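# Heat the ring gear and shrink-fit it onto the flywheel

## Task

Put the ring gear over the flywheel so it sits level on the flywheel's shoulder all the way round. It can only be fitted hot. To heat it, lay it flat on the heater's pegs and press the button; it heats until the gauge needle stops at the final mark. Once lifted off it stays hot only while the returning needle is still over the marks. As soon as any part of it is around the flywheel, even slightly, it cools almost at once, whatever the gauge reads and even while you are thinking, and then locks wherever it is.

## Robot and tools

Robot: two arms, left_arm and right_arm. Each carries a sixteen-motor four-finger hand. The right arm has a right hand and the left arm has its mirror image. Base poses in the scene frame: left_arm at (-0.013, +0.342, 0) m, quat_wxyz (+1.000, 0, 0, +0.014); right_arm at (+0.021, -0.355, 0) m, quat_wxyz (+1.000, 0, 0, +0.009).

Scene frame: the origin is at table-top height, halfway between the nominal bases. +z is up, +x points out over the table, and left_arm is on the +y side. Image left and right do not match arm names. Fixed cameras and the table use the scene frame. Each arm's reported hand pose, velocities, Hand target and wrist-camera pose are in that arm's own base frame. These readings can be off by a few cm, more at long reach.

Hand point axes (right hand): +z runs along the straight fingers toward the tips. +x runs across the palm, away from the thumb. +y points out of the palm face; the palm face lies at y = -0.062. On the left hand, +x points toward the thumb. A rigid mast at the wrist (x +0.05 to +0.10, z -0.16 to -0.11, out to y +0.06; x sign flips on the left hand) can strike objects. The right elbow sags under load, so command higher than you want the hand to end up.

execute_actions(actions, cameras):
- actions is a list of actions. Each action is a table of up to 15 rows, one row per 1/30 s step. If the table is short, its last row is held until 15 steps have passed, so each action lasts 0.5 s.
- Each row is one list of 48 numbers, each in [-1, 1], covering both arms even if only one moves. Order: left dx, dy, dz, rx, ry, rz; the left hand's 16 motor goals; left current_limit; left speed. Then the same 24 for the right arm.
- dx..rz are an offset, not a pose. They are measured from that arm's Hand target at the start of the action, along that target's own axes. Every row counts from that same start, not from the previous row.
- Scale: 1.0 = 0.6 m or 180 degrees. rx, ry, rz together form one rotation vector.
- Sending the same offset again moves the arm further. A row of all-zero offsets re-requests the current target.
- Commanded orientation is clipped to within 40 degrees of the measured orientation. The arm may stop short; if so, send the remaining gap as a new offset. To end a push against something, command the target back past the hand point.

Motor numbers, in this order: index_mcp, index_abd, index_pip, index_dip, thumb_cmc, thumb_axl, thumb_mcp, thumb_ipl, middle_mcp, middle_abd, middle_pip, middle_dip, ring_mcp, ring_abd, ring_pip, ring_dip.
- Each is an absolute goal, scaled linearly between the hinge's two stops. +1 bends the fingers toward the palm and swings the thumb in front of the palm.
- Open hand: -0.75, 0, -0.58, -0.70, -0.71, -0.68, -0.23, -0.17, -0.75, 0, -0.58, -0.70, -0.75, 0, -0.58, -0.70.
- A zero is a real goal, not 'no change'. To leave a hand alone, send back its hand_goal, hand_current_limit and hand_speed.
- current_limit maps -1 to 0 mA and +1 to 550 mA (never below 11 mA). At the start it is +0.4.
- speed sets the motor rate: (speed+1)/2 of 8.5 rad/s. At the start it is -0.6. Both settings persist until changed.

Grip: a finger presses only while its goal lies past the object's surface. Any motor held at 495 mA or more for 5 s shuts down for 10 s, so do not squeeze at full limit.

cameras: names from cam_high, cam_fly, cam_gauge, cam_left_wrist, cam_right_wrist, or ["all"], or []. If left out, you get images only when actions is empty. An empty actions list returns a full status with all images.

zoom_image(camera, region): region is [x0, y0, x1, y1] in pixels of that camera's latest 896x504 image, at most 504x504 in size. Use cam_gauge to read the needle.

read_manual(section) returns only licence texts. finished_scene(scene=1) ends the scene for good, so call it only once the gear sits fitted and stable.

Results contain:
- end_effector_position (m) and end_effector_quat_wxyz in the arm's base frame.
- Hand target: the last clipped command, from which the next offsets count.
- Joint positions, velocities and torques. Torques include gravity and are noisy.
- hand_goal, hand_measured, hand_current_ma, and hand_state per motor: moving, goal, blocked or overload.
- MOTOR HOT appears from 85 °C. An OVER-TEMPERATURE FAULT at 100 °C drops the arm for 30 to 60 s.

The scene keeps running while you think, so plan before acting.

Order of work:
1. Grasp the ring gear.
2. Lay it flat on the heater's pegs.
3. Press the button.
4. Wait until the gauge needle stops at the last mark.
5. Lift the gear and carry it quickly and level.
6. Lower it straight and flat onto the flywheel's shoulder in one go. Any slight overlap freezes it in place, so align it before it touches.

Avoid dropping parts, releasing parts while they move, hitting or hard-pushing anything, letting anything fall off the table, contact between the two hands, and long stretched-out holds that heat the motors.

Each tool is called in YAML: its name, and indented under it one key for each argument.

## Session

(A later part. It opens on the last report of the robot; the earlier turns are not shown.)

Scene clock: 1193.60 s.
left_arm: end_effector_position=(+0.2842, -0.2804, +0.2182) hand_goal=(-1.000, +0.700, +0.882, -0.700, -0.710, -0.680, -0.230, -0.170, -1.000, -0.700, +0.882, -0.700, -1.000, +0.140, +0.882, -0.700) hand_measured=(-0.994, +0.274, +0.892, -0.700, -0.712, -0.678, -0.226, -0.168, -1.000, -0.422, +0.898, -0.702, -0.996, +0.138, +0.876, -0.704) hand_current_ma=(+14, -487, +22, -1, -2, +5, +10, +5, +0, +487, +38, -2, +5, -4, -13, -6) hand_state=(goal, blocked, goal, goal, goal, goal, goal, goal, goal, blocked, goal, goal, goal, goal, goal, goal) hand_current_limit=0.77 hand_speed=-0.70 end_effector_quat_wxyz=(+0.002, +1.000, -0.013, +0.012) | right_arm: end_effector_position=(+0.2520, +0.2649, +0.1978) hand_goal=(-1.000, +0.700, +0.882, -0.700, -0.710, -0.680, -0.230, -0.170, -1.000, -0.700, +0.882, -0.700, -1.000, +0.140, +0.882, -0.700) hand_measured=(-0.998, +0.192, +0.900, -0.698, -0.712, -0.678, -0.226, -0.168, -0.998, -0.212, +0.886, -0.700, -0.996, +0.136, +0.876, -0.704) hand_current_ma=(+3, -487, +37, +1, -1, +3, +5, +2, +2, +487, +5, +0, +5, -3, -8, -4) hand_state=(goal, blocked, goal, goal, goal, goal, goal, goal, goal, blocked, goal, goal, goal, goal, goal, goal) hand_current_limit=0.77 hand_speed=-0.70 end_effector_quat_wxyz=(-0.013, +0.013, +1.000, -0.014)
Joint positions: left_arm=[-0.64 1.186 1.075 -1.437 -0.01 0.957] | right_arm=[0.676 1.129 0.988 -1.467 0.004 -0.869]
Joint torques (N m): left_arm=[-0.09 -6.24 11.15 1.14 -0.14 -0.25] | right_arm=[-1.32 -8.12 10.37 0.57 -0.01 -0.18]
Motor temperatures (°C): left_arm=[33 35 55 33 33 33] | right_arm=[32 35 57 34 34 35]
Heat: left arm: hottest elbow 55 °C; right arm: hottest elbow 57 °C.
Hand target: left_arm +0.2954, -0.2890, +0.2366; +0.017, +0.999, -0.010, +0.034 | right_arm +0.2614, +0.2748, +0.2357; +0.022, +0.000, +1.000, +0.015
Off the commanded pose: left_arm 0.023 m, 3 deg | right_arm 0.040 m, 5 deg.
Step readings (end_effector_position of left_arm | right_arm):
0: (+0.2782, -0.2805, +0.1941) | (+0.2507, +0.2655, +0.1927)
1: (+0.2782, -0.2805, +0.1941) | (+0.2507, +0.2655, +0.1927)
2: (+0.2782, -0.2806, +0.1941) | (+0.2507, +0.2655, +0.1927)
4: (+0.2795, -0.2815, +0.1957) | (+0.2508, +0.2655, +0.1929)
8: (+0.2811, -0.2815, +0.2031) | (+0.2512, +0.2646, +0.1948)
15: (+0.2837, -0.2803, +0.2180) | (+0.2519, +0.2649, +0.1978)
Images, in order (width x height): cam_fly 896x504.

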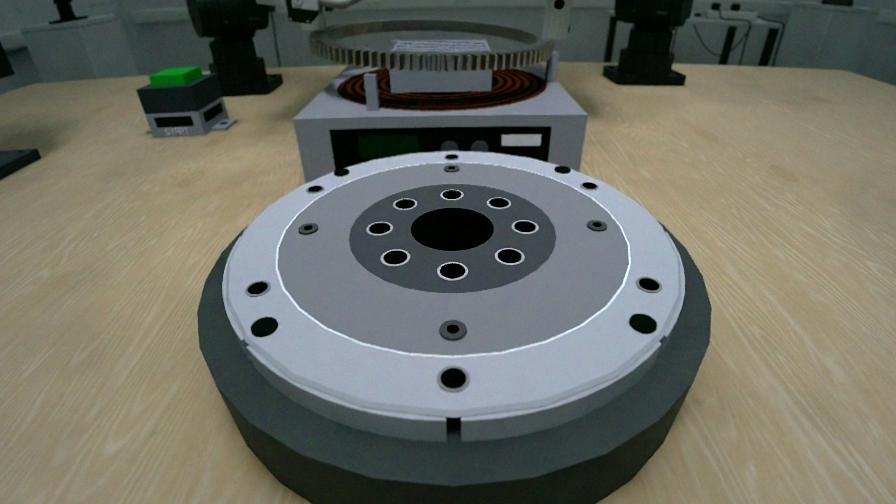

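execute_actions:
  actions: []
  cameras: ["cam_high", "cam_right_wrist", "cam_left_wrist"]

zoom_image:
  camera: "cam_high"
  region: [310, 110, 520, 270]

Scene clock: 1202.87 s.
left_arm: end_effector_position=(+0.2842, -0.2804, +0.2182) hand_goal=(-1.000, +0.700, +0.882, -0.700, -0.710, -0.680, -0.230, -0.170, -1.000, -0.700, +0.882, -0.700, -1.000, +0.140, +0.882, -0.700) hand_measured=(-0.994, +0.274, +0.892, -0.700, -0.712, -0.678, -0.226, -0.168, -1.000, -0.422, +0.898, -0.702, -0.996, +0.138, +0.876, -0.704) hand_current_ma=(+14, -487, +22, -1, -2, +5, +10, +5, +0, +487, +38, -2, +5, -4, -13, -6) hand_state=(goal, blocked, goal, goal, goal, goal, goal, goal, goal, blocked, goal, goal, goal, goal, goal, goal) hand_current_limit=0.77 hand_speed=-0.70 end_effector_quat_wxyz=(+0.002, +1.000, -0.013, +0.012) | right_arm: end_effector_position=(+0.2520, +0.2649, +0.1978) hand_goal=(-1.000, +0.700, +0.882, -0.700, -0.710, -0.680, -0.230, -0.170, -1.000, -0.700, +0.882, -0.700, -1.000, +0.140, +0.882, -0.700) hand_measured=(-0.998, +0.192, +0.900, -0.698, -0.712, -0.678, -0.226, -0.168, -0.998, -0.212, +0.886, -0.700, -0.996, +0.136, +0.876, -0.704) hand_current_ma=(+3, -487, +37, +1, -1, +3, +5, +2, +2, +487, +5, +0, +5, -3, -8, -4) hand_state=(goal, blocked, goal, goal, goal, goal, goal, goal, goal, blocked, goal, goal, goal, goal, goal, goal) hand_current_limit=0.77 hand_speed=-0.70 end_effector_quat_wxyz=(-0.013, +0.013, +1.000, -0.014)
Joint positions: left_arm=[-0.64 1.186 1.075 -1.437 -0.01 0.957] | right_arm=[0.676 1.129 0.988 -1.467 0.004 -0.869]
Joint velocities: within noise
Joint torques (N m): left_arm=[0.03 -7.36 11.19 1.22 -0.2 -0.18] | right_arm=[-0.38 -8.53 10.36 0.34 -0.01 -0.16]
Motor temperatures (°C): left_arm=[33 34 55 33 33 33] | right_arm=[32 36 58 34 34 35]
Heat: left arm: hottest elbow 55 °C; right arm: hottest elbow 58 °C.
Hand target: left_arm +0.2954, -0.2890, +0.2366; +0.017, +0.999, -0.010, +0.034 | right_arm +0.2614, +0.2748, +0.2357; +0.022, +0.000, +1.000, +0.015
Off the commanded pose: left_arm 0.023 m, 3 deg | right_arm 0.040 m, 5 deg.
Images, in order (width x height): cam_high 896x504, cam_left_wrist 896x504, cam_right_wrist 896x504.

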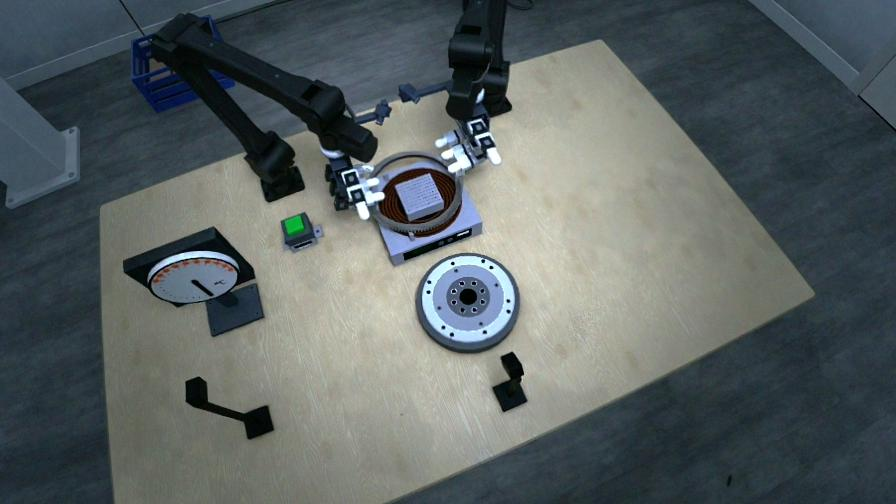

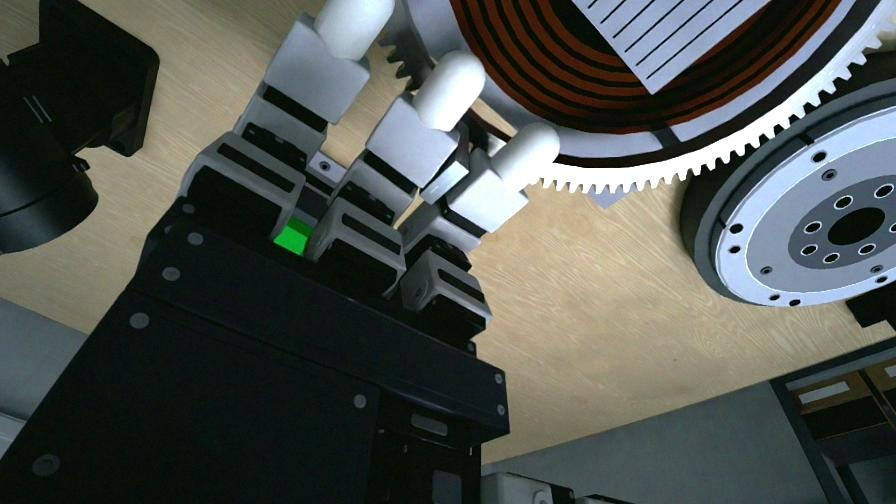

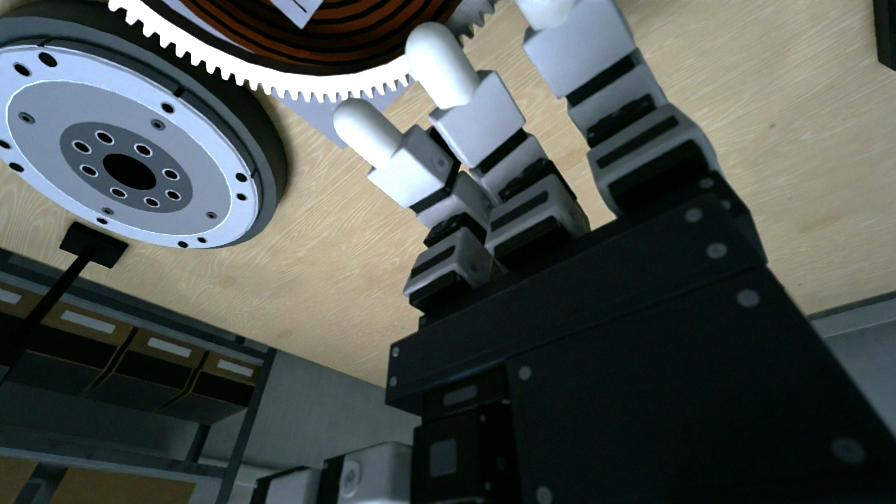

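Scaled by 2.400 from the camera's 896x504 image, which has a finer 1280x720 frame.

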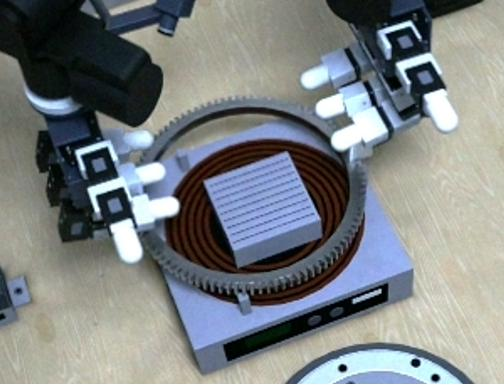

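execute_actions:
  actions:
    - [[0,0,0,0,0,0,-1,-0.12,0.882,-0.7,-0.71,-0.68,-0.23,-0.17,-1,0.12,0.882,-0.7,-1,0.14,0.882,-0.7,0.4,-0.6,0,0,0,0,0,0,-1,0.7,0.882,-0.7,-0.71,-0.68,-0.23,-0.17,-1,-0.7,0.882,-0.7,-1,0.14,0.882,-0.7,0.77,-0.7]]
    - [[0,0,-0.07,0.0105,-0.0217,0.003,-1,-0.12,0.882,-0.7,-0.71,-0.68,-0.23,-0.17,-1,0.12,0.882,-0.7,-1,0.14,0.882,-0.7,0.4,-0.6,0,0,0,0,0,0,-1,0.7,0.882,-0.7,-0.71,-0.68,-0.23,-0.17,-1,-0.7,0.882,-0.7,-1,0.14,0.882,-0.7,0.77,-0.7]]
    - [[0,0,-0.04,0,0,0,-1,-0.12,0.226,-1,-0.71,-0.68,-0.23,-0.17,-1,0.12,0.226,-1,-1,0.14,0.226,-1,0.4,-0.6,0,0,0,0,0,0,-1,0.7,0.882,-0.7,-0.71,-0.68,-0.23,-0.17,-1,-0.7,0.882,-0.7,-1,0.14,0.882,-0.7,0.77,-0.7]]
  cameras: ["cam_right_wrist"]

Scene clock: 1240.60 s.
left_arm: end_effector_position=(+0.2833, -0.2815, +0.2808) hand_goal=(-1.000, -0.120, +0.226, -1.000, -0.710, -0.680, -0.230, -0.170, -1.000, +0.120, +0.226, -1.000, -1.000, +0.140, +0.226, -1.000) hand_measured=(-0.996, -0.116, +0.228, -0.998, -0.712, -0.678, -0.226, -0.168, -1.000, +0.116, +0.228, -0.998, -0.996, +0.138, +0.228, -0.998) hand_current_ma=(+8, +6, +2, +4, -2, +5, +10, +5, +0, -4, +2, +4, +5, -4, +2, +4) hand_state=(goal, goal, goal, goal, goal, goal, goal, goal, goal, goal, goal, goal, goal, goal, goal, goal) hand_current_limit=0.40 hand_speed=-0.60 end_effector_quat_wxyz=(-0.012, +1.000, -0.013, -0.015) | right_arm: end_effector_position=(+0.2520, +0.2649, +0.1978) hand_goal=(-1.000, +0.700, +0.882, -0.700, -0.710, -0.680, -0.230, -0.170, -1.000, -0.700, +0.882, -0.700, -1.000, +0.140, +0.882, -0.700) hand_measured=(-0.998, +0.192, +0.900, -0.698, -0.712, -0.678, -0.226, -0.168, -0.998, -0.212, +0.886, -0.700, -0.996, +0.136, +0.876, -0.704) hand_current_ma=(+3, -487, +37, +1, -1, +3, +5, +2, +2, +487, +5, +0, +5, -3, -8, -4) hand_state=(goal, blocked, goal, goal, goal, goal, goal, goal, goal, blocked, goal, goal, goal, goal, goal, goal) hand_current_limit=0.77 hand_speed=-0.70 end_effector_quat_wxyz=(-0.013, +0.013, +1.000, -0.014)
Joint positions: left_arm=[-0.64 1.222 1.278 -1.666 -0.002 0.957] | right_arm=[0.676 1.129 0.988 -1.467 0.004 -0.869]
Joint torques (N m): left_arm=[0.67 -6.12 12.62 0.13 0.04 -0.02] | right_arm=[-0.09 -7.94 10.58 0.43 -0.01 -0.14]
Motor temperatures (°C): left_arm=[33 34 55 33 33 33] | right_arm=[32 36 59 34 34 35]
Heat: left arm: hottest elbow 55 °C; right arm: hottest elbow 59 °C.
Hand target: left_arm +0.2926, -0.2876, +0.3025; +0.000, +1.000, -0.014, +0.000 | right_arm +0.2614, +0.2748, +0.2357; +0.022, +0.000, +1.000, +0.015
Off the commanded pose: left_arm 0.024 m, 2 deg | right_arm 0.040 m, 5 deg.
Step readings (end_effector_position of left_arm | right_arm):
0: (+0.2842, -0.2804, +0.2182) | (+0.2520, +0.2649, +0.1978)
1: (+0.2842, -0.2804, +0.2182) | (+0.2520, +0.2649, +0.1978)
2: (+0.2842, -0.2804, +0.2182) | (+0.2520, +0.2649, +0.1978)
4: (+0.2842, -0.2804, +0.2182) | (+0.2520, +0.2649, +0.1978)
8: (+0.2842, -0.2804, +0.2182) | (+0.2520, +0.2649, +0.1978)
15: (+0.2842, -0.2804, +0.2182) | (+0.2520, +0.2649, +0.1978)
16: (+0.2842, -0.2804, +0.2182) | (+0.2520, +0.2649, +0.1978)
17: (+0.2832, -0.2798, +0.2190) | (+0.2520, +0.2649, +0.1978)
19: (+0.2798, -0.2780, +0.2248) | (+0.2520, +0.2649, +0.1978)
23: (+0.2819, -0.2803, +0.2489) | (+0.2520, +0.2649, +0.1978)
30: (+0.2828, -0.2811, +0.2622) | (+0.2520, +0.2649, +0.1978)
31: (+0.2825, -0.2809, +0.2614) | (+0.2520, +0.2649, +0.1978)
32: (+0.2820, -0.2805, +0.2610) | (+0.2520, +0.2649, +0.1978)
34: (+0.2812, -0.2799, +0.2625) | (+0.2520, +0.2649, +0.1978)
38: (+0.2830, -0.2812, +0.2742) | (+0.2520, +0.2649, +0.1978)
45: (+0.2837, -0.2818, +0.2809) | (+0.2520, +0.2649, +0.1978)
Images, in order (width x height): cam_right_wrist 896x504.

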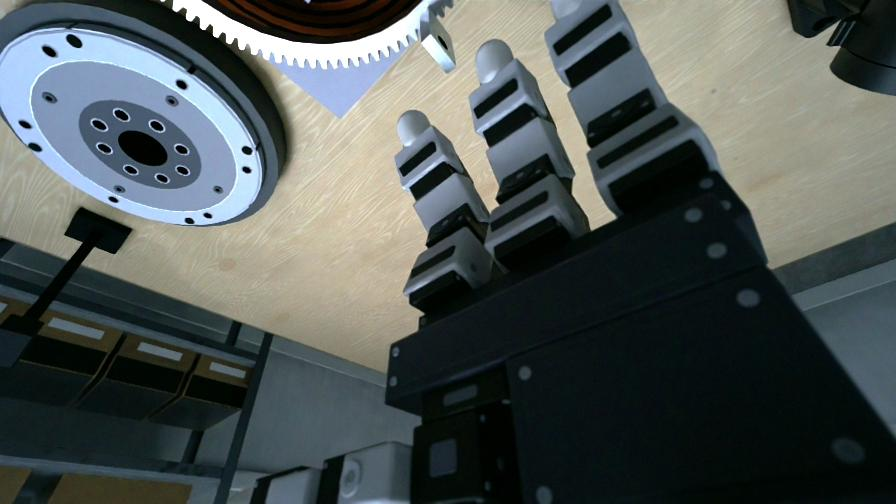

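zoom_image:
  camera: "cam_right_wrist"
  region: [380, 0, 520, 120]

Scaled by 3.600 from the camera's 896x504 image, which has a finer 1280x720 frame.

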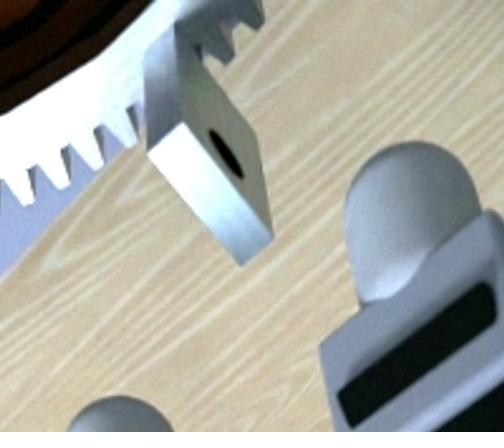

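execute_actions:
  actions:
    - [[-0.0185,0.009,0,0,0,0,-1,-0.12,0.882,-0.7,-0.71,-0.68,-0.23,-0.17,-1,0.12,0.882,-0.7,-1,0.14,0.882,-0.7,0.4,-0.6,0,0,0,0,0,0,-1,0.7,0.882,-0.7,-0.71,-0.68,-0.23,-0.17,-1,-0.7,0.882,-0.7,-1,0.14,0.882,-0.7,0.77,-0.7]]
    - [[0,0,0.075,0,0,0,-1,-0.12,0.882,-0.7,-0.71,-0.68,-0.23,-0.17,-1,0.12,0.882,-0.7,-1,0.14,0.882,-0.7,0.4,-0.6,0,0,0,0,0,0,-1,0.7,0.882,-0.7,-0.71,-0.68,-0.23,-0.17,-1,-0.7,0.882,-0.7,-1,0.14,0.882,-0.7,0.77,-0.7]]
    - [[0,0,0.055,0,0,0,-1,-0.12,0.882,-0.7,-0.71,-0.68,-0.23,-0.17,-1,0.12,0.882,-0.7,-1,0.14,0.882,-0.7,0.4,-0.6,0,0,0,0,0,0,-1,0.7,0.882,-0.7,-0.71,-0.68,-0.23,-0.17,-1,-0.7,0.882,-0.7,-1,0.14,0.882,-0.7,0.77,-0.7]]
  cameras: ["cam_right_wrist", "cam_high"]

zoom_image:
  camera: "cam_high"
  region: [420, 120, 520, 220]

Scene clock: 1264.80 s.
left_arm: end_effector_position=(+0.2799, -0.2876, +0.2217) hand_goal=(-1.000, -0.120, +0.882, -0.700, -0.710, -0.680, -0.230, -0.170, -1.000, +0.120, +0.882, -0.700, -1.000, +0.140, +0.882, -0.700) hand_measured=(-0.996, -0.116, +0.874, -0.704, -0.712, -0.678, -0.226, -0.168, -1.000, +0.116, +0.874, -0.704, -0.996, +0.138, +0.876, -0.704) hand_current_ma=(+8, +5, -15, -6, -2, +5, +10, +5, +0, -4, -14, -6, +5, -4, -13, -6) hand_state=(goal, goal, goal, goal, goal, goal, goal, goal, goal, goal, goal, goal, goal, goal, goal, goal) hand_current_limit=0.40 hand_speed=-0.60 end_effector_quat_wxyz=(-0.006, +1.000, -0.015, -0.006) | right_arm: end_effector_position=(+0.2520, +0.2649, +0.1978) hand_goal=(-1.000, +0.700, +0.882, -0.700, -0.710, -0.680, -0.230, -0.170, -1.000, -0.700, +0.882, -0.700, -1.000, +0.140, +0.882, -0.700) hand_measured=(-0.998, +0.192, +0.900, -0.698, -0.712, -0.678, -0.226, -0.168, -0.998, -0.212, +0.886, -0.700, -0.996, +0.136, +0.876, -0.704) hand_current_ma=(+3, -487, +37, +1, -1, +3, +5, +2, +2, +487, +5, +0, +5, -3, -8, -4) hand_state=(goal, blocked, goal, goal, goal, goal, goal, goal, goal, blocked, goal, goal, goal, goal, goal, goal) hand_current_limit=0.77 hand_speed=-0.70 end_effector_quat_wxyz=(-0.013, +0.013, +1.000, -0.014)
Joint positions: left_arm=[-0.66 1.214 1.113 -1.486 -0.001 0.94] | right_arm=[0.676 1.129 0.988 -1.467 0.004 -0.869]
Joint torques (N m): left_arm=[-0.62 -6.53 8.49 1.09 0.03 -0.14] | right_arm=[-0.79 -7.59 10.63 0.27 0.06 -0.19]
Motor temperatures (°C): left_arm=[33 34 56 33 33 33] | right_arm=[32 36 59 34 34 35]
Heat: left arm: hottest elbow 56 °C; right arm: hottest elbow 59 °C.
Hand target: left_arm +0.2814, -0.2926, +0.2245; +0.000, +1.000, -0.014, +0.000 | right_arm +0.2614, +0.2748, +0.2357; +0.022, +0.000, +1.000, +0.015
Off the commanded pose: left_arm 0.006 m, 1 deg | right_arm 0.040 m, 5 deg.
Step readings (end_effector_position of left_arm | right_arm):
0: (+0.2833, -0.2815, +0.2808) | (+0.2520, +0.2649, +0.1978)
1: (+0.2833, -0.2815, +0.2808) | (+0.2520, +0.2649, +0.1978)
2: (+0.2833, -0.2815, +0.2808) | (+0.2520, +0.2649, +0.1978)
4: (+0.2825, -0.2821, +0.2808) | (+0.2520, +0.2649, +0.1978)
8: (+0.2798, -0.2847, +0.2807) | (+0.2520, +0.2649, +0.1978)
15: (+0.2783, -0.2865, +0.2807) | (+0.2520, +0.2649, +0.1978)
16: (+0.2783, -0.2865, +0.2807) | (+0.2520, +0.2649, +0.1978)
17: (+0.2788, -0.2869, +0.2805) | (+0.2520, +0.2649, +0.1978)
19: (+0.2815, -0.2889, +0.2770) | (+0.2520, +0.2649, +0.1978)
23: (+0.2805, -0.2881, +0.2590) | (+0.2520, +0.2649, +0.1978)
30: (+0.2805, -0.2880, +0.2520) | (+0.2520, +0.2649, +0.1978)
31: (+0.2807, -0.2882, +0.2518) | (+0.2520, +0.2649, +0.1978)
32: (+0.2814, -0.2888, +0.2507) | (+0.2520, +0.2649, +0.1978)
34: (+0.2823, -0.2895, +0.2436) | (+0.2520, +0.2649, +0.1978)
38: (+0.2786, -0.2866, +0.2250) | (+0.2520, +0.2649, +0.1978)
45: (+0.2796, -0.2873, +0.2216) | (+0.2520, +0.2649, +0.1978)
Images, in order (width x height): cam_high 896x504, cam_right_wrist 896x504.

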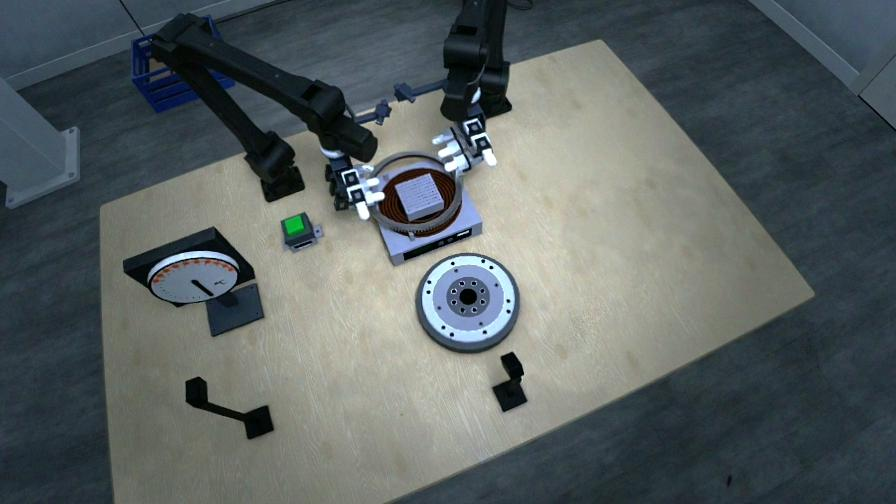

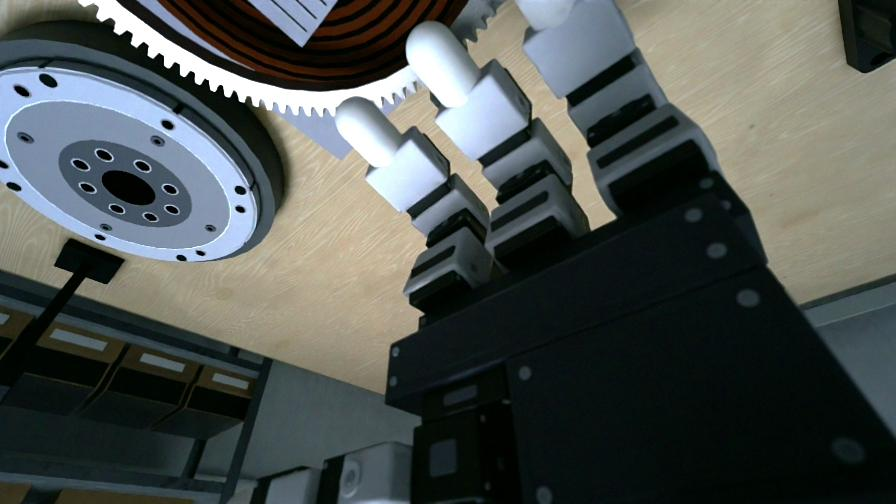

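Scaled by 5.040 from the camera's 896x504 image, which has a finer 1280x720 frame.

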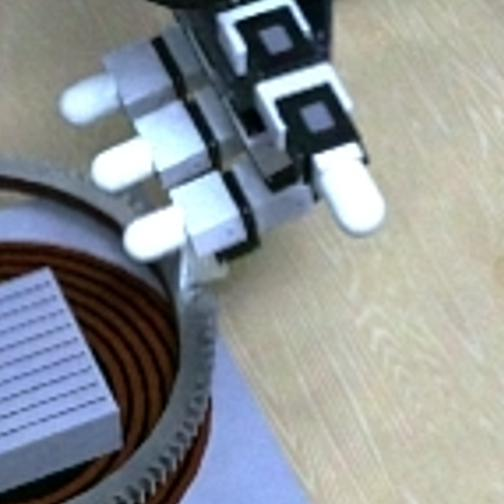

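execute_actions:
  actions:
    - [[0,0,0.025,0,0,0,-1,-0.12,0.882,-0.7,-0.71,-0.68,-0.23,-0.17,-1,0.12,0.882,-0.7,-1,0.14,0.882,-0.7,0.4,-0.6,0,0,0,0,0,0,-1,0.7,0.882,-0.7,-0.71,-0.68,-0.23,-0.17,-1,-0.7,0.882,-0.7,-1,0.14,0.882,-0.7,0.77,-0.7]]
    - [[0,0,0.028,0,0,0,-1,-0.12,0.882,-0.7,-0.71,-0.68,-0.23,-0.17,-1,0.12,0.882,-0.7,-1,0.14,0.882,-0.7,0.4,-0.6,0,0,0,0,0,0,-1,0.7,0.882,-0.7,-0.71,-0.68,-0.23,-0.17,-1,-0.7,0.882,-0.7,-1,0.14,0.882,-0.7,0.77,-0.7]]
    - [[0,0,-0.035,0,0,0,-1,-0.12,0.882,-0.7,-0.71,-0.68,-0.23,-0.17,-1,0.12,0.882,-0.7,-1,0.14,0.882,-0.7,0.4,-0.6,0,0,0,0,0,0,-1,0.7,0.882,-0.7,-0.71,-0.68,-0.23,-0.17,-1,-0.7,0.882,-0.7,-1,0.14,0.882,-0.7,0.77,-0.7]]
  cameras: ["cam_right_wrist"]

zoom_image:
  camera: "cam_right_wrist"
  region: [360, 0, 560, 170]

Scene clock: 1275.60 s.
left_arm: end_effector_position=(+0.2742, -0.2829, +0.1907) hand_goal=(-1.000, -0.120, +0.882, -0.700, -0.710, -0.680, -0.230, -0.170, -1.000, +0.120, +0.882, -0.700, -1.000, +0.140, +0.882, -0.700) hand_measured=(-0.996, -0.118, +0.876, -0.704, -0.712, -0.678, -0.226, -0.168, -1.000, +0.118, +0.874, -0.704, -0.998, +0.138, +0.876, -0.704) hand_current_ma=(+7, +1, -14, -5, -2, +5, +10, +5, +0, -4, -14, -6, +5, -4, -13, -6) hand_state=(goal, goal, goal, goal, goal, goal, goal, goal, goal, goal, goal, goal, goal, goal, goal, goal) hand_current_limit=0.40 hand_speed=-0.60 end_effector_quat_wxyz=(-0.013, +1.000, -0.013, -0.016) | right_arm: end_effector_position=(+0.2520, +0.2649, +0.1978) hand_goal=(-1.000, +0.700, +0.882, -0.700, -0.710, -0.680, -0.230, -0.170, -1.000, -0.700, +0.882, -0.700, -1.000, +0.140, +0.882, -0.700) hand_measured=(-0.998, +0.192, +0.900, -0.698, -0.712, -0.678, -0.226, -0.168, -0.998, -0.212, +0.886, -0.700, -0.996, +0.136, +0.876, -0.704) hand_current_ma=(+3, -487, +37, +1, -1, +3, +5, +2, +2, +487, +5, +0, +5, -3, -8, -4) hand_state=(goal, blocked, goal, goal, goal, goal, goal, goal, goal, blocked, goal, goal, goal, goal, goal, goal) hand_current_limit=0.77 hand_speed=-0.70 end_effector_quat_wxyz=(-0.013, +0.013, +1.000, -0.014)
Joint positions: left_arm=[-0.66 1.221 1.04 -1.43 -0.001 0.938] | right_arm=[0.676 1.129 0.988 -1.467 0.004 -0.869]
Joint torques (N m): left_arm=[-0.97 -6.83 11.95 0.02 0 -0.19] | right_arm=[-0.73 -8 10.63 0.7 0.04 -0.11]
Motor temperatures (°C): left_arm=[33 34 54 33 33 33] | right_arm=[32 36 59 34 34 35]
Heat: left arm: hottest elbow 54 °C; right arm: hottest elbow 59 °C.
Hand target: left_arm +0.2814, -0.2926, +0.2137; +0.000, +1.000, -0.014, +0.000 | right_arm +0.2615, +0.2748, +0.2357; +0.022, +0.000, +1.000, +0.015
Off the commanded pose: left_arm 0.026 m, 2 deg | right_arm 0.040 m, 5 deg.
Step readings (end_effector_position of left_arm | right_arm):
0: (+0.2799, -0.2876, +0.2217) | (+0.2520, +0.2649, +0.1978)
1: (+0.2800, -0.2876, +0.2217) | (+0.2520, +0.2649, +0.1978)
2: (+0.2804, -0.2879, +0.2213) | (+0.2520, +0.2649, +0.1978)
4: (+0.2811, -0.2885, +0.2184) | (+0.2520, +0.2649, +0.1978)
8: (+0.2796, -0.2873, +0.2108) | (+0.2520, +0.2649, +0.1978)
15: (+0.2798, -0.2875, +0.2092) | (+0.2520, +0.2649, +0.1978)
16: (+0.2800, -0.2876, +0.2092) | (+0.2520, +0.2649, +0.1978)
17: (+0.2804, -0.2880, +0.2087) | (+0.2520, +0.2649, +0.1978)
19: (+0.2810, -0.2884, +0.2050) | (+0.2520, +0.2649, +0.1978)
23: (+0.2792, -0.2871, +0.1958) | (+0.2520, +0.2649, +0.1978)
30: (+0.2798, -0.2875, +0.1925) | (+0.2520, +0.2649, +0.1978)
31: (+0.2799, -0.2875, +0.1926) | (+0.2520, +0.2649, +0.1978)
32: (+0.2799, -0.2875, +0.1926) | (+0.2520, +0.2649, +0.1978)
34: (+0.2785, -0.2865, +0.1921) | (+0.2520, +0.2649, +0.1978)
38: (+0.2749, -0.2837, +0.1910) | (+0.2520, +0.2649, +0.1978)
45: (+0.2742, -0.2829, +0.1907) | (+0.2520, +0.2649, +0.1978)
Images, in order (width x height): cam_right_wrist 896x504.

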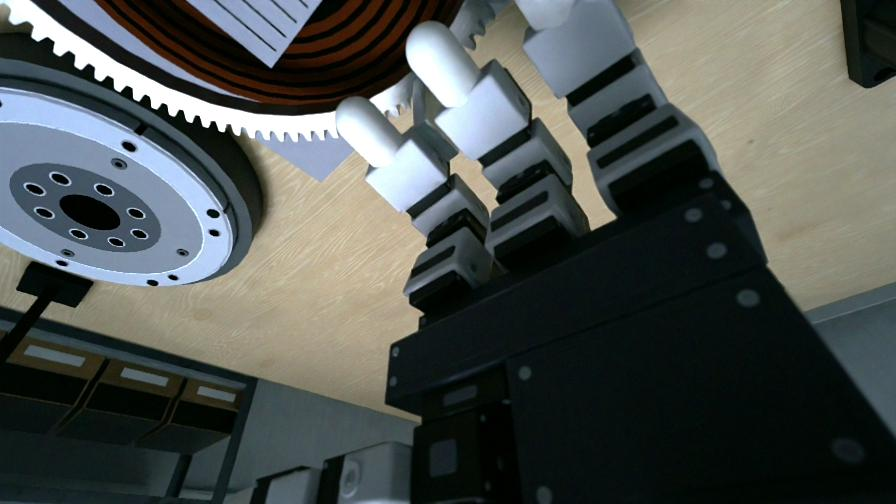

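Scaled by 2.520 from the camera's 896x504 image, which has a finer 1280x720 frame.

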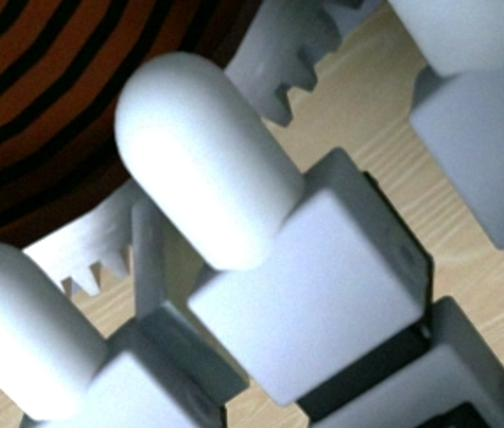

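execute_actions:
  actions:
    - [[0.009,0.007,0,0,0,0,-1,-0.12,0.882,-0.7,-0.71,-0.68,-0.23,-0.17,-1,0.12,0.882,-0.7,-1,0.14,0.882,-0.7,0.4,-0.6,0,0,0,0,0,0,-1,0.7,0.882,-0.7,-0.71,-0.68,-0.23,-0.17,-1,-0.7,0.882,-0.7,-1,0.14,0.882,-0.7,0.77,-0.7]]
  cameras: ["cam_right_wrist"]

zoom_image:
  camera: "cam_right_wrist"
  region: [360, 0, 560, 170]

Scene clock: 1282.13 s.
left_arm: end_effector_position=(+0.2762, -0.2844, +0.1927) hand_goal=(-1.000, -0.120, +0.882, -0.700, -0.710, -0.680, -0.230, -0.170, -1.000, +0.120, +0.882, -0.700, -1.000, +0.140, +0.882, -0.700) hand_measured=(-0.996, -0.118, +0.876, -0.704, -0.712, -0.678, -0.226, -0.168, -1.000, +0.118, +0.874, -0.704, -0.998, +0.138, +0.876, -0.704) hand_current_ma=(+7, +1, -14, -5, -2, +5, +10, +5, +0, -4, -14, -6, +5, -4, -13, -6) hand_state=(goal, goal, goal, goal, goal, goal, goal, goal, goal, goal, goal, goal, goal, goal, goal, goal) hand_current_limit=0.40 hand_speed=-0.60 end_effector_quat_wxyz=(-0.012, +1.000, -0.013, -0.015) | right_arm: end_effector_position=(+0.2520, +0.2649, +0.1978) hand_goal=(-1.000, +0.700, +0.882, -0.700, -0.710, -0.680, -0.230, -0.170, -1.000, -0.700, +0.882, -0.700, -1.000, +0.140, +0.882, -0.700) hand_measured=(-0.998, +0.192, +0.900, -0.698, -0.712, -0.678, -0.226, -0.168, -0.998, -0.212, +0.886, -0.700, -0.996, +0.136, +0.876, -0.704) hand_current_ma=(+3, -487, +37, +1, -1, +3, +5, +2, +2, +487, +5, +0, +5, -3, -8, -4) hand_state=(goal, blocked, goal, goal, goal, goal, goal, goal, goal, blocked, goal, goal, goal, goal, goal, goal) hand_current_limit=0.77 hand_speed=-0.70 end_effector_quat_wxyz=(-0.013, +0.013, +1.000, -0.014)
Joint positions: left_arm=[-0.66 1.225 1.049 -1.432 -0.001 0.938] | right_arm=[0.676 1.129 0.988 -1.467 0.004 -0.869]
Joint torques (N m): left_arm=[0.21 -5.77 12.49 0.28 -0.01 -0.21] | right_arm=[-0.85 -6.95 10.54 0.49 0.03 -0.16]
Motor temperatures (°C): left_arm=[33 34 54 33 33 33] | right_arm=[32 36 59 34 34 35]
Heat: left arm: hottest elbow 54 °C; right arm: hottest elbow 59 °C.
Hand target: left_arm +0.2867, -0.2970, +0.2136; +0.000, +1.000, -0.014, +0.000 | right_arm +0.2615, +0.2748, +0.2357; +0.022, +0.000, +1.000, +0.015
Off the commanded pose: left_arm 0.027 m, 2 deg | right_arm 0.040 m, 5 deg.
Step readings (end_effector_position of left_arm | right_arm):
0: (+0.2742, -0.2829, +0.1907) | (+0.2520, +0.2649, +0.1978)
1: (+0.2742, -0.2829, +0.1907) | (+0.2520, +0.2649, +0.1978)
2: (+0.2742, -0.2829, +0.1907) | (+0.2520, +0.2649, +0.1978)
4: (+0.2745, -0.2832, +0.1914) | (+0.2520, +0.2649, +0.1978)
8: (+0.2754, -0.2838, +0.1931) | (+0.2520, +0.2649, +0.1978)
15: (+0.2761, -0.2844, +0.1930) | (+0.2520, +0.2649, +0.1978)
Images, in order (width x height): cam_right_wrist 896x504.

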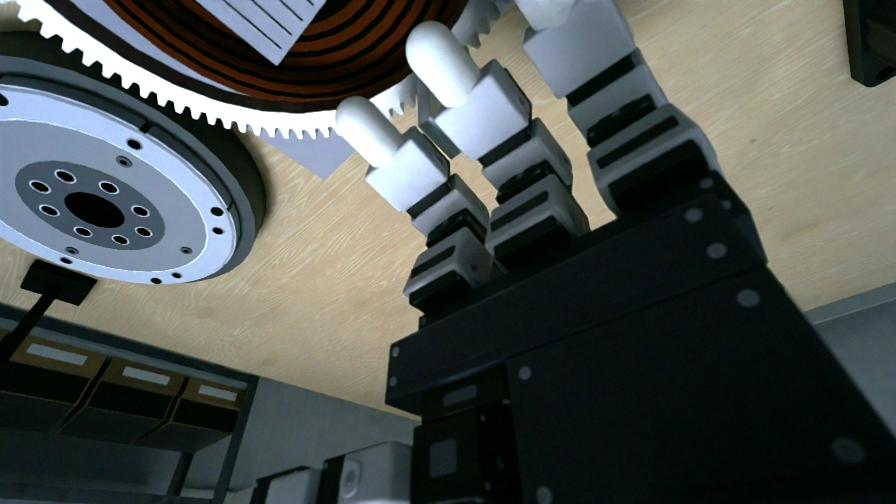

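Scaled by 2.520 from the camera's 896x504 image, which has a finer 1280x720 frame.

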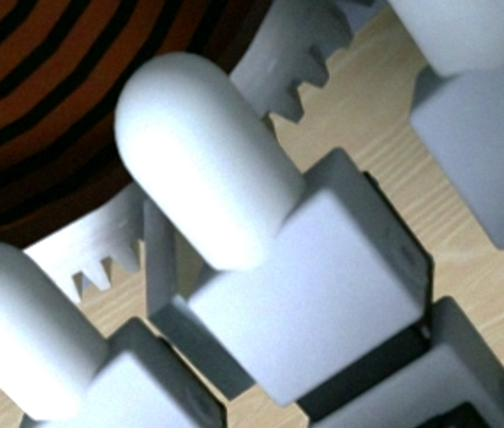

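execute_actions:
  actions:
    - [[0,0,0,0,0,0,-1,0.3,0.882,-0.7,-0.71,-0.68,-0.23,-0.17,-1,-0.3,0.882,-0.7,-1,0.14,0.882,-0.7,0.4,-0.85,0,0,0,0,0,0,-1,0.7,0.882,-0.7,-0.71,-0.68,-0.23,-0.17,-1,-0.7,0.882,-0.7,-1,0.14,0.882,-0.7,0.77,-0.7]]
    - [[0,0,0,0,0,0,-1,0.7,0.882,-0.7,-0.71,-0.68,-0.23,-0.17,-1,-0.7,0.882,-0.7,-1,0.14,0.882,-0.7,0.77,-0.8,0,0,0,0,0,0,-1,0.7,0.882,-0.7,-0.71,-0.68,-0.23,-0.17,-1,-0.7,0.882,-0.7,-1,0.14,0.882,-0.7,0.77,-0.7]]
  cameras: ["cam_right_wrist", "cam_fly"]

zoom_image:
  camera: "cam_right_wrist"
  region: [360, 0, 560, 170]

zoom_image:
  camera: "cam_fly"
  region: [270, 0, 610, 180]

Scene clock: 1290.50 s.
left_arm: end_effector_position=(+0.2777, -0.2846, +0.1930) hand_goal=(-1.000, +0.700, +0.882, -0.700, -0.710, -0.680, -0.230, -0.170, -1.000, -0.700, +0.882, -0.700, -1.000, +0.140, +0.882, -0.700) hand_measured=(-1.000, +0.176, +0.894, -0.704, -0.712, -0.678, -0.226, -0.168, -1.000, -0.222, +0.886, -0.704, -0.998, +0.138, +0.876, -0.704) hand_current_ma=(+0, -487, +28, -5, -2, +5, +10, +5, +1, +487, +5, -6, +5, -4, -13, -6) hand_state=(goal, blocked, goal, goal, goal, goal, goal, goal, goal, blocked, goal, goal, goal, goal, goal, goal) hand_current_limit=0.77 hand_speed=-0.80 end_effector_quat_wxyz=(-0.013, +1.000, -0.013, -0.013) | right_arm: end_effector_position=(+0.2520, +0.2648, +0.1978) hand_goal=(-1.000, +0.700, +0.882, -0.700, -0.710, -0.680, -0.230, -0.170, -1.000, -0.700, +0.882, -0.700, -1.000, +0.140, +0.882, -0.700) hand_measured=(-0.998, +0.192, +0.900, -0.698, -0.712, -0.678, -0.226, -0.168, -0.998, -0.212, +0.886, -0.700, -0.996, +0.136, +0.876, -0.704) hand_current_ma=(+3, -487, +37, +1, -1, +3, +5, +2, +2, +487, +4, +0, +5, -3, -8, -4) hand_state=(goal, blocked, goal, goal, goal, goal, goal, goal, goal, blocked, goal, goal, goal, goal, goal, goal) hand_current_limit=0.77 hand_speed=-0.70 end_effector_quat_wxyz=(-0.013, +0.013, +1.000, -0.014)
Joint positions: left_arm=[-0.66 1.228 1.052 -1.432 -0.005 0.937] | right_arm=[0.676 1.129 0.988 -1.467 0.004 -0.87]
Joint torques (N m): left_arm=[0.26 -6.07 12.22 0.34 0.2 -0.25] | right_arm=[-1.38 -7.59 10.48 0.43 0 -0.17]
Motor temperatures (°C): left_arm=[33 34 54 33 33 33] | right_arm=[32 36 60 34 34 35]
Heat: left arm: hottest elbow 54 °C; right arm: hottest elbow 60 °C.
Hand target: left_arm +0.2868, -0.2969, +0.2137; +0.000, +1.000, -0.014, +0.000 | right_arm +0.2614, +0.2748, +0.2357; +0.022, +0.000, +1.000, +0.015
Off the commanded pose: left_arm 0.026 m, 2 deg | right_arm 0.040 m, 5 deg.
Step readings (end_effector_position of left_arm | right_arm):
0: (+0.2762, -0.2844, +0.1927) | (+0.2520, +0.2649, +0.1978)
1: (+0.2762, -0.2844, +0.1927) | (+0.2520, +0.2649, +0.1978)
2: (+0.2762, -0.2844, +0.1927) | (+0.2520, +0.2649, +0.1978)
4: (+0.2762, -0.2844, +0.1927) | (+0.2520, +0.2649, +0.1978)
8: (+0.2762, -0.2844, +0.1927) | (+0.2520, +0.2649, +0.1978)
15: (+0.2771, -0.2849, +0.1938) | (+0.2520, +0.2649, +0.1978)
16: (+0.2773, -0.2848, +0.1940) | (+0.2519, +0.2649, +0.1978)
17: (+0.2774, -0.2847, +0.1939) | (+0.2519, +0.2649, +0.1978)
19: (+0.2775, -0.2847, +0.1936) | (+0.2519, +0.2649, +0.1978)
23: (+0.2776, -0.2847, +0.1930) | (+0.2520, +0.2648, +0.1978)
30: (+0.2777, -0.2846, +0.1930) | (+0.2520, +0.2648, +0.1978)
Images, in order (width x height): cam_fly 896x504, cam_right_wrist 896x504.

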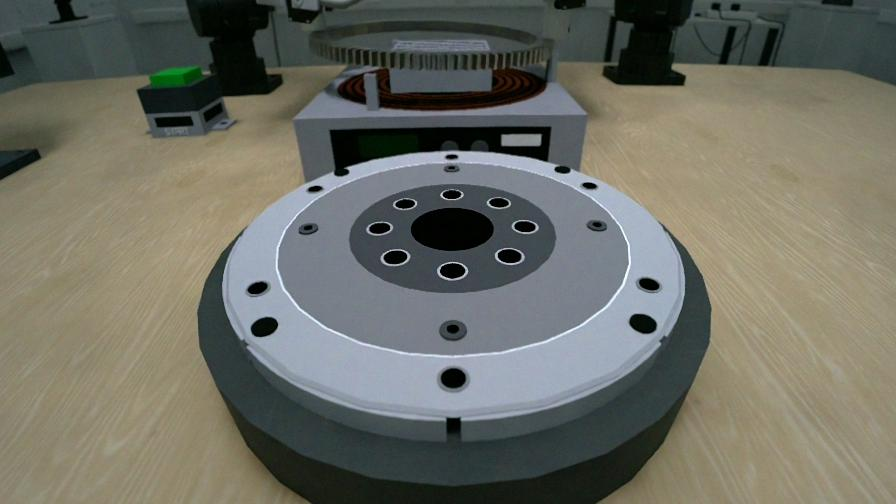

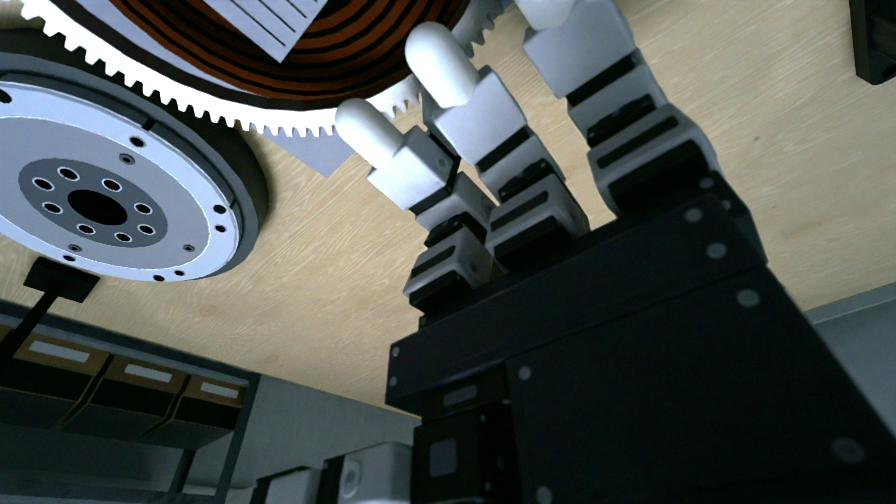

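Scaled by 2.520 from the camera's 896x504 image, which has a finer 1280x720 frame.

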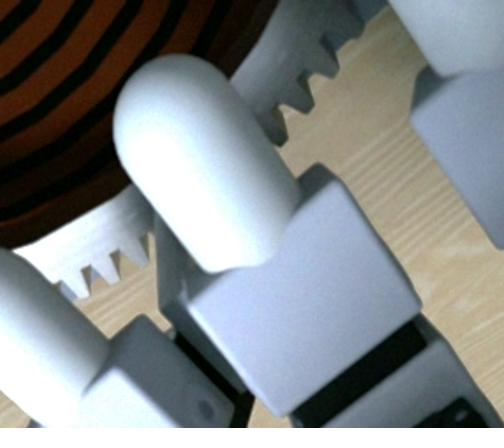

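Scaled by 1.482 from the camera's 896x504 image, which has a finer 1280x720 frame.

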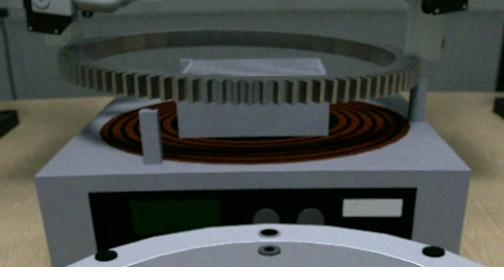

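execute_actions:
  actions:
    - [[0,0,-0.055,-0.006,0.012,-0.002,-1,0.7,0.882,-0.7,-0.71,-0.68,-0.23,-0.17,-1,-0.7,0.882,-0.7,-1,0.14,0.882,-0.7,0.77,-0.7,0,0,-0.028,0,0,0,-1,0.7,0.882,-0.7,-0.71,-0.68,-0.23,-0.17,-1,-0.7,0.882,-0.7,-1,0.14,0.882,-0.7,0.77,-0.7]]
  cameras: ["cam_fly", "cam_right_wrist", "cam_left_wrist"]

zoom_image:
  camera: "cam_fly"
  region: [270, 0, 610, 180]

Scene clock: 1298.20 s.
left_arm: end_effector_position=(+0.2703, -0.2847, +0.1978) hand_goal=(-1.000, +0.700, +0.882, -0.700, -0.710, -0.680, -0.230, -0.170, -1.000, -0.700, +0.882, -0.700, -1.000, +0.140, +0.882, -0.700) hand_measured=(-0.998, +0.176, +0.888, -0.704, -0.712, -0.678, -0.226, -0.168, -0.998, -0.226, +0.886, -0.704, -0.998, +0.138, +0.876, -0.704) hand_current_ma=(+5, -487, +11, -5, -1, +5, +10, +5, +3, +487, +6, -6, +5, -4, -13, -6) hand_state=(goal, blocked, goal, goal, goal, goal, goal, goal, goal, blocked, goal, goal, goal, goal, goal, goal) hand_current_limit=0.77 hand_speed=-0.70 end_effector_quat_wxyz=(-0.020, +0.999, -0.016, -0.025) | right_arm: end_effector_position=(+0.2472, +0.2619, +0.2006) hand_goal=(-1.000, +0.700, +0.882, -0.700, -0.710, -0.680, -0.230, -0.170, -1.000, -0.700, +0.882, -0.700, -1.000, +0.140, +0.882, -0.700) hand_measured=(-0.998, +0.192, +0.898, -0.698, -0.712, -0.678, -0.226, -0.168, -1.000, -0.212, +0.886, -0.700, -0.996, +0.136, +0.876, -0.704) hand_current_ma=(+3, -487, +30, +1, -1, +3, +5, +2, +0, +487, +6, +0, +5, -3, -8, -4) hand_state=(goal, blocked, goal, goal, goal, goal, goal, goal, goal, blocked, goal, goal, goal, goal, goal, goal) hand_current_limit=0.77 hand_speed=-0.70 end_effector_quat_wxyz=(-0.019, +0.010, +1.000, -0.017)
Joint positions: left_arm=[-0.671 1.228 1.068 -1.474 -0.001 0.932] | right_arm=[0.676 1.123 0.992 -1.492 0.003 -0.875]
Joint torques (N m): left_arm=[-0.32 -8.7 14.54 -0.03 -0.23 -0.23] | right_arm=[-0.62 -8 12.82 -0.2 -0.01 -0.09]
Motor temperatures (°C): left_arm=[33 34 54 33 33 33] | right_arm=[32 36 60 34 34 35]
Heat: left arm: hottest elbow 54 °C; right arm: hottest elbow 60 °C.
Hand target: left_arm +0.2868, -0.2969, +0.2466; +0.009, +1.000, -0.011, +0.019 | right_arm +0.2606, +0.2743, +0.2524; +0.022, +0.000, +1.000, +0.015
Off the commanded pose: left_arm 0.053 m, 6 deg | right_arm 0.055 m, 6 deg.
Step readings (end_effector_position of left_arm | right_arm):
0: (+0.2777, -0.2846, +0.1930) | (+0.2520, +0.2648, +0.1978)
1: (+0.2777, -0.2846, +0.1930) | (+0.2520, +0.2648, +0.1978)
2: (+0.2774, -0.2844, +0.1933) | (+0.2520, +0.2648, +0.1978)
4: (+0.2754, -0.2839, +0.1936) | (+0.2516, +0.2645, +0.1979)
8: (+0.2711, -0.2844, +0.1955) | (+0.2484, +0.2628, +0.1983)
15: (+0.2704, -0.2848, +0.1978) | (+0.2471, +0.2619, +0.2001)
Images, in order (width x height): cam_fly 896x504, cam_left_wrist 896x504, cam_right_wrist 896x504.

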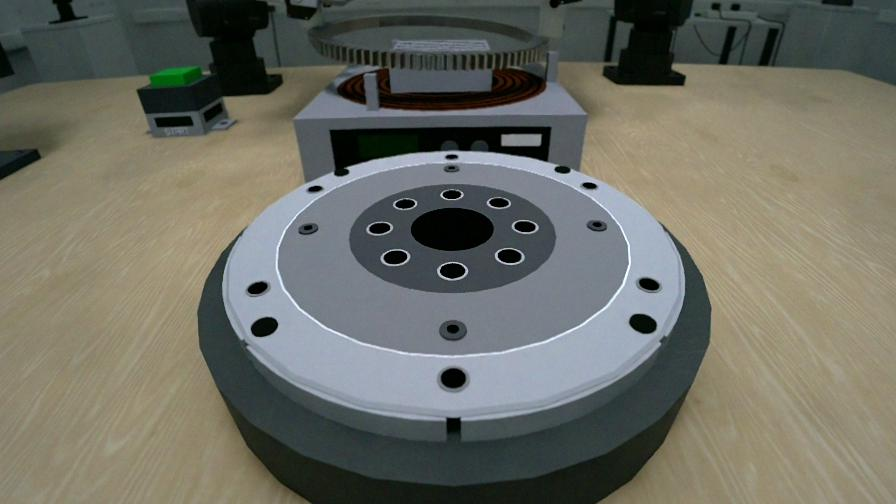

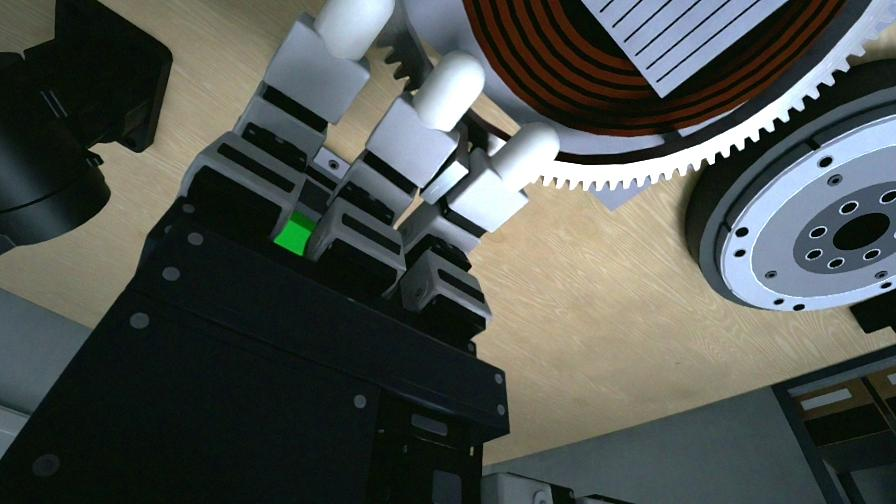

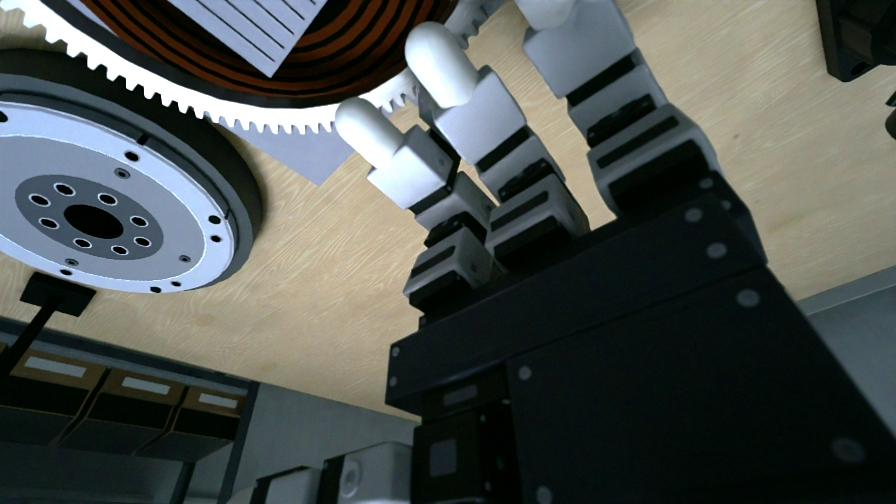

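Scaled by 1.482 from the camera's 896x504 image, which has a finer 1280x720 frame.

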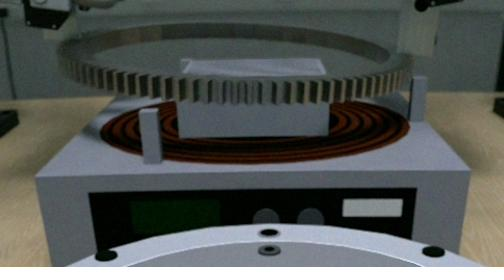

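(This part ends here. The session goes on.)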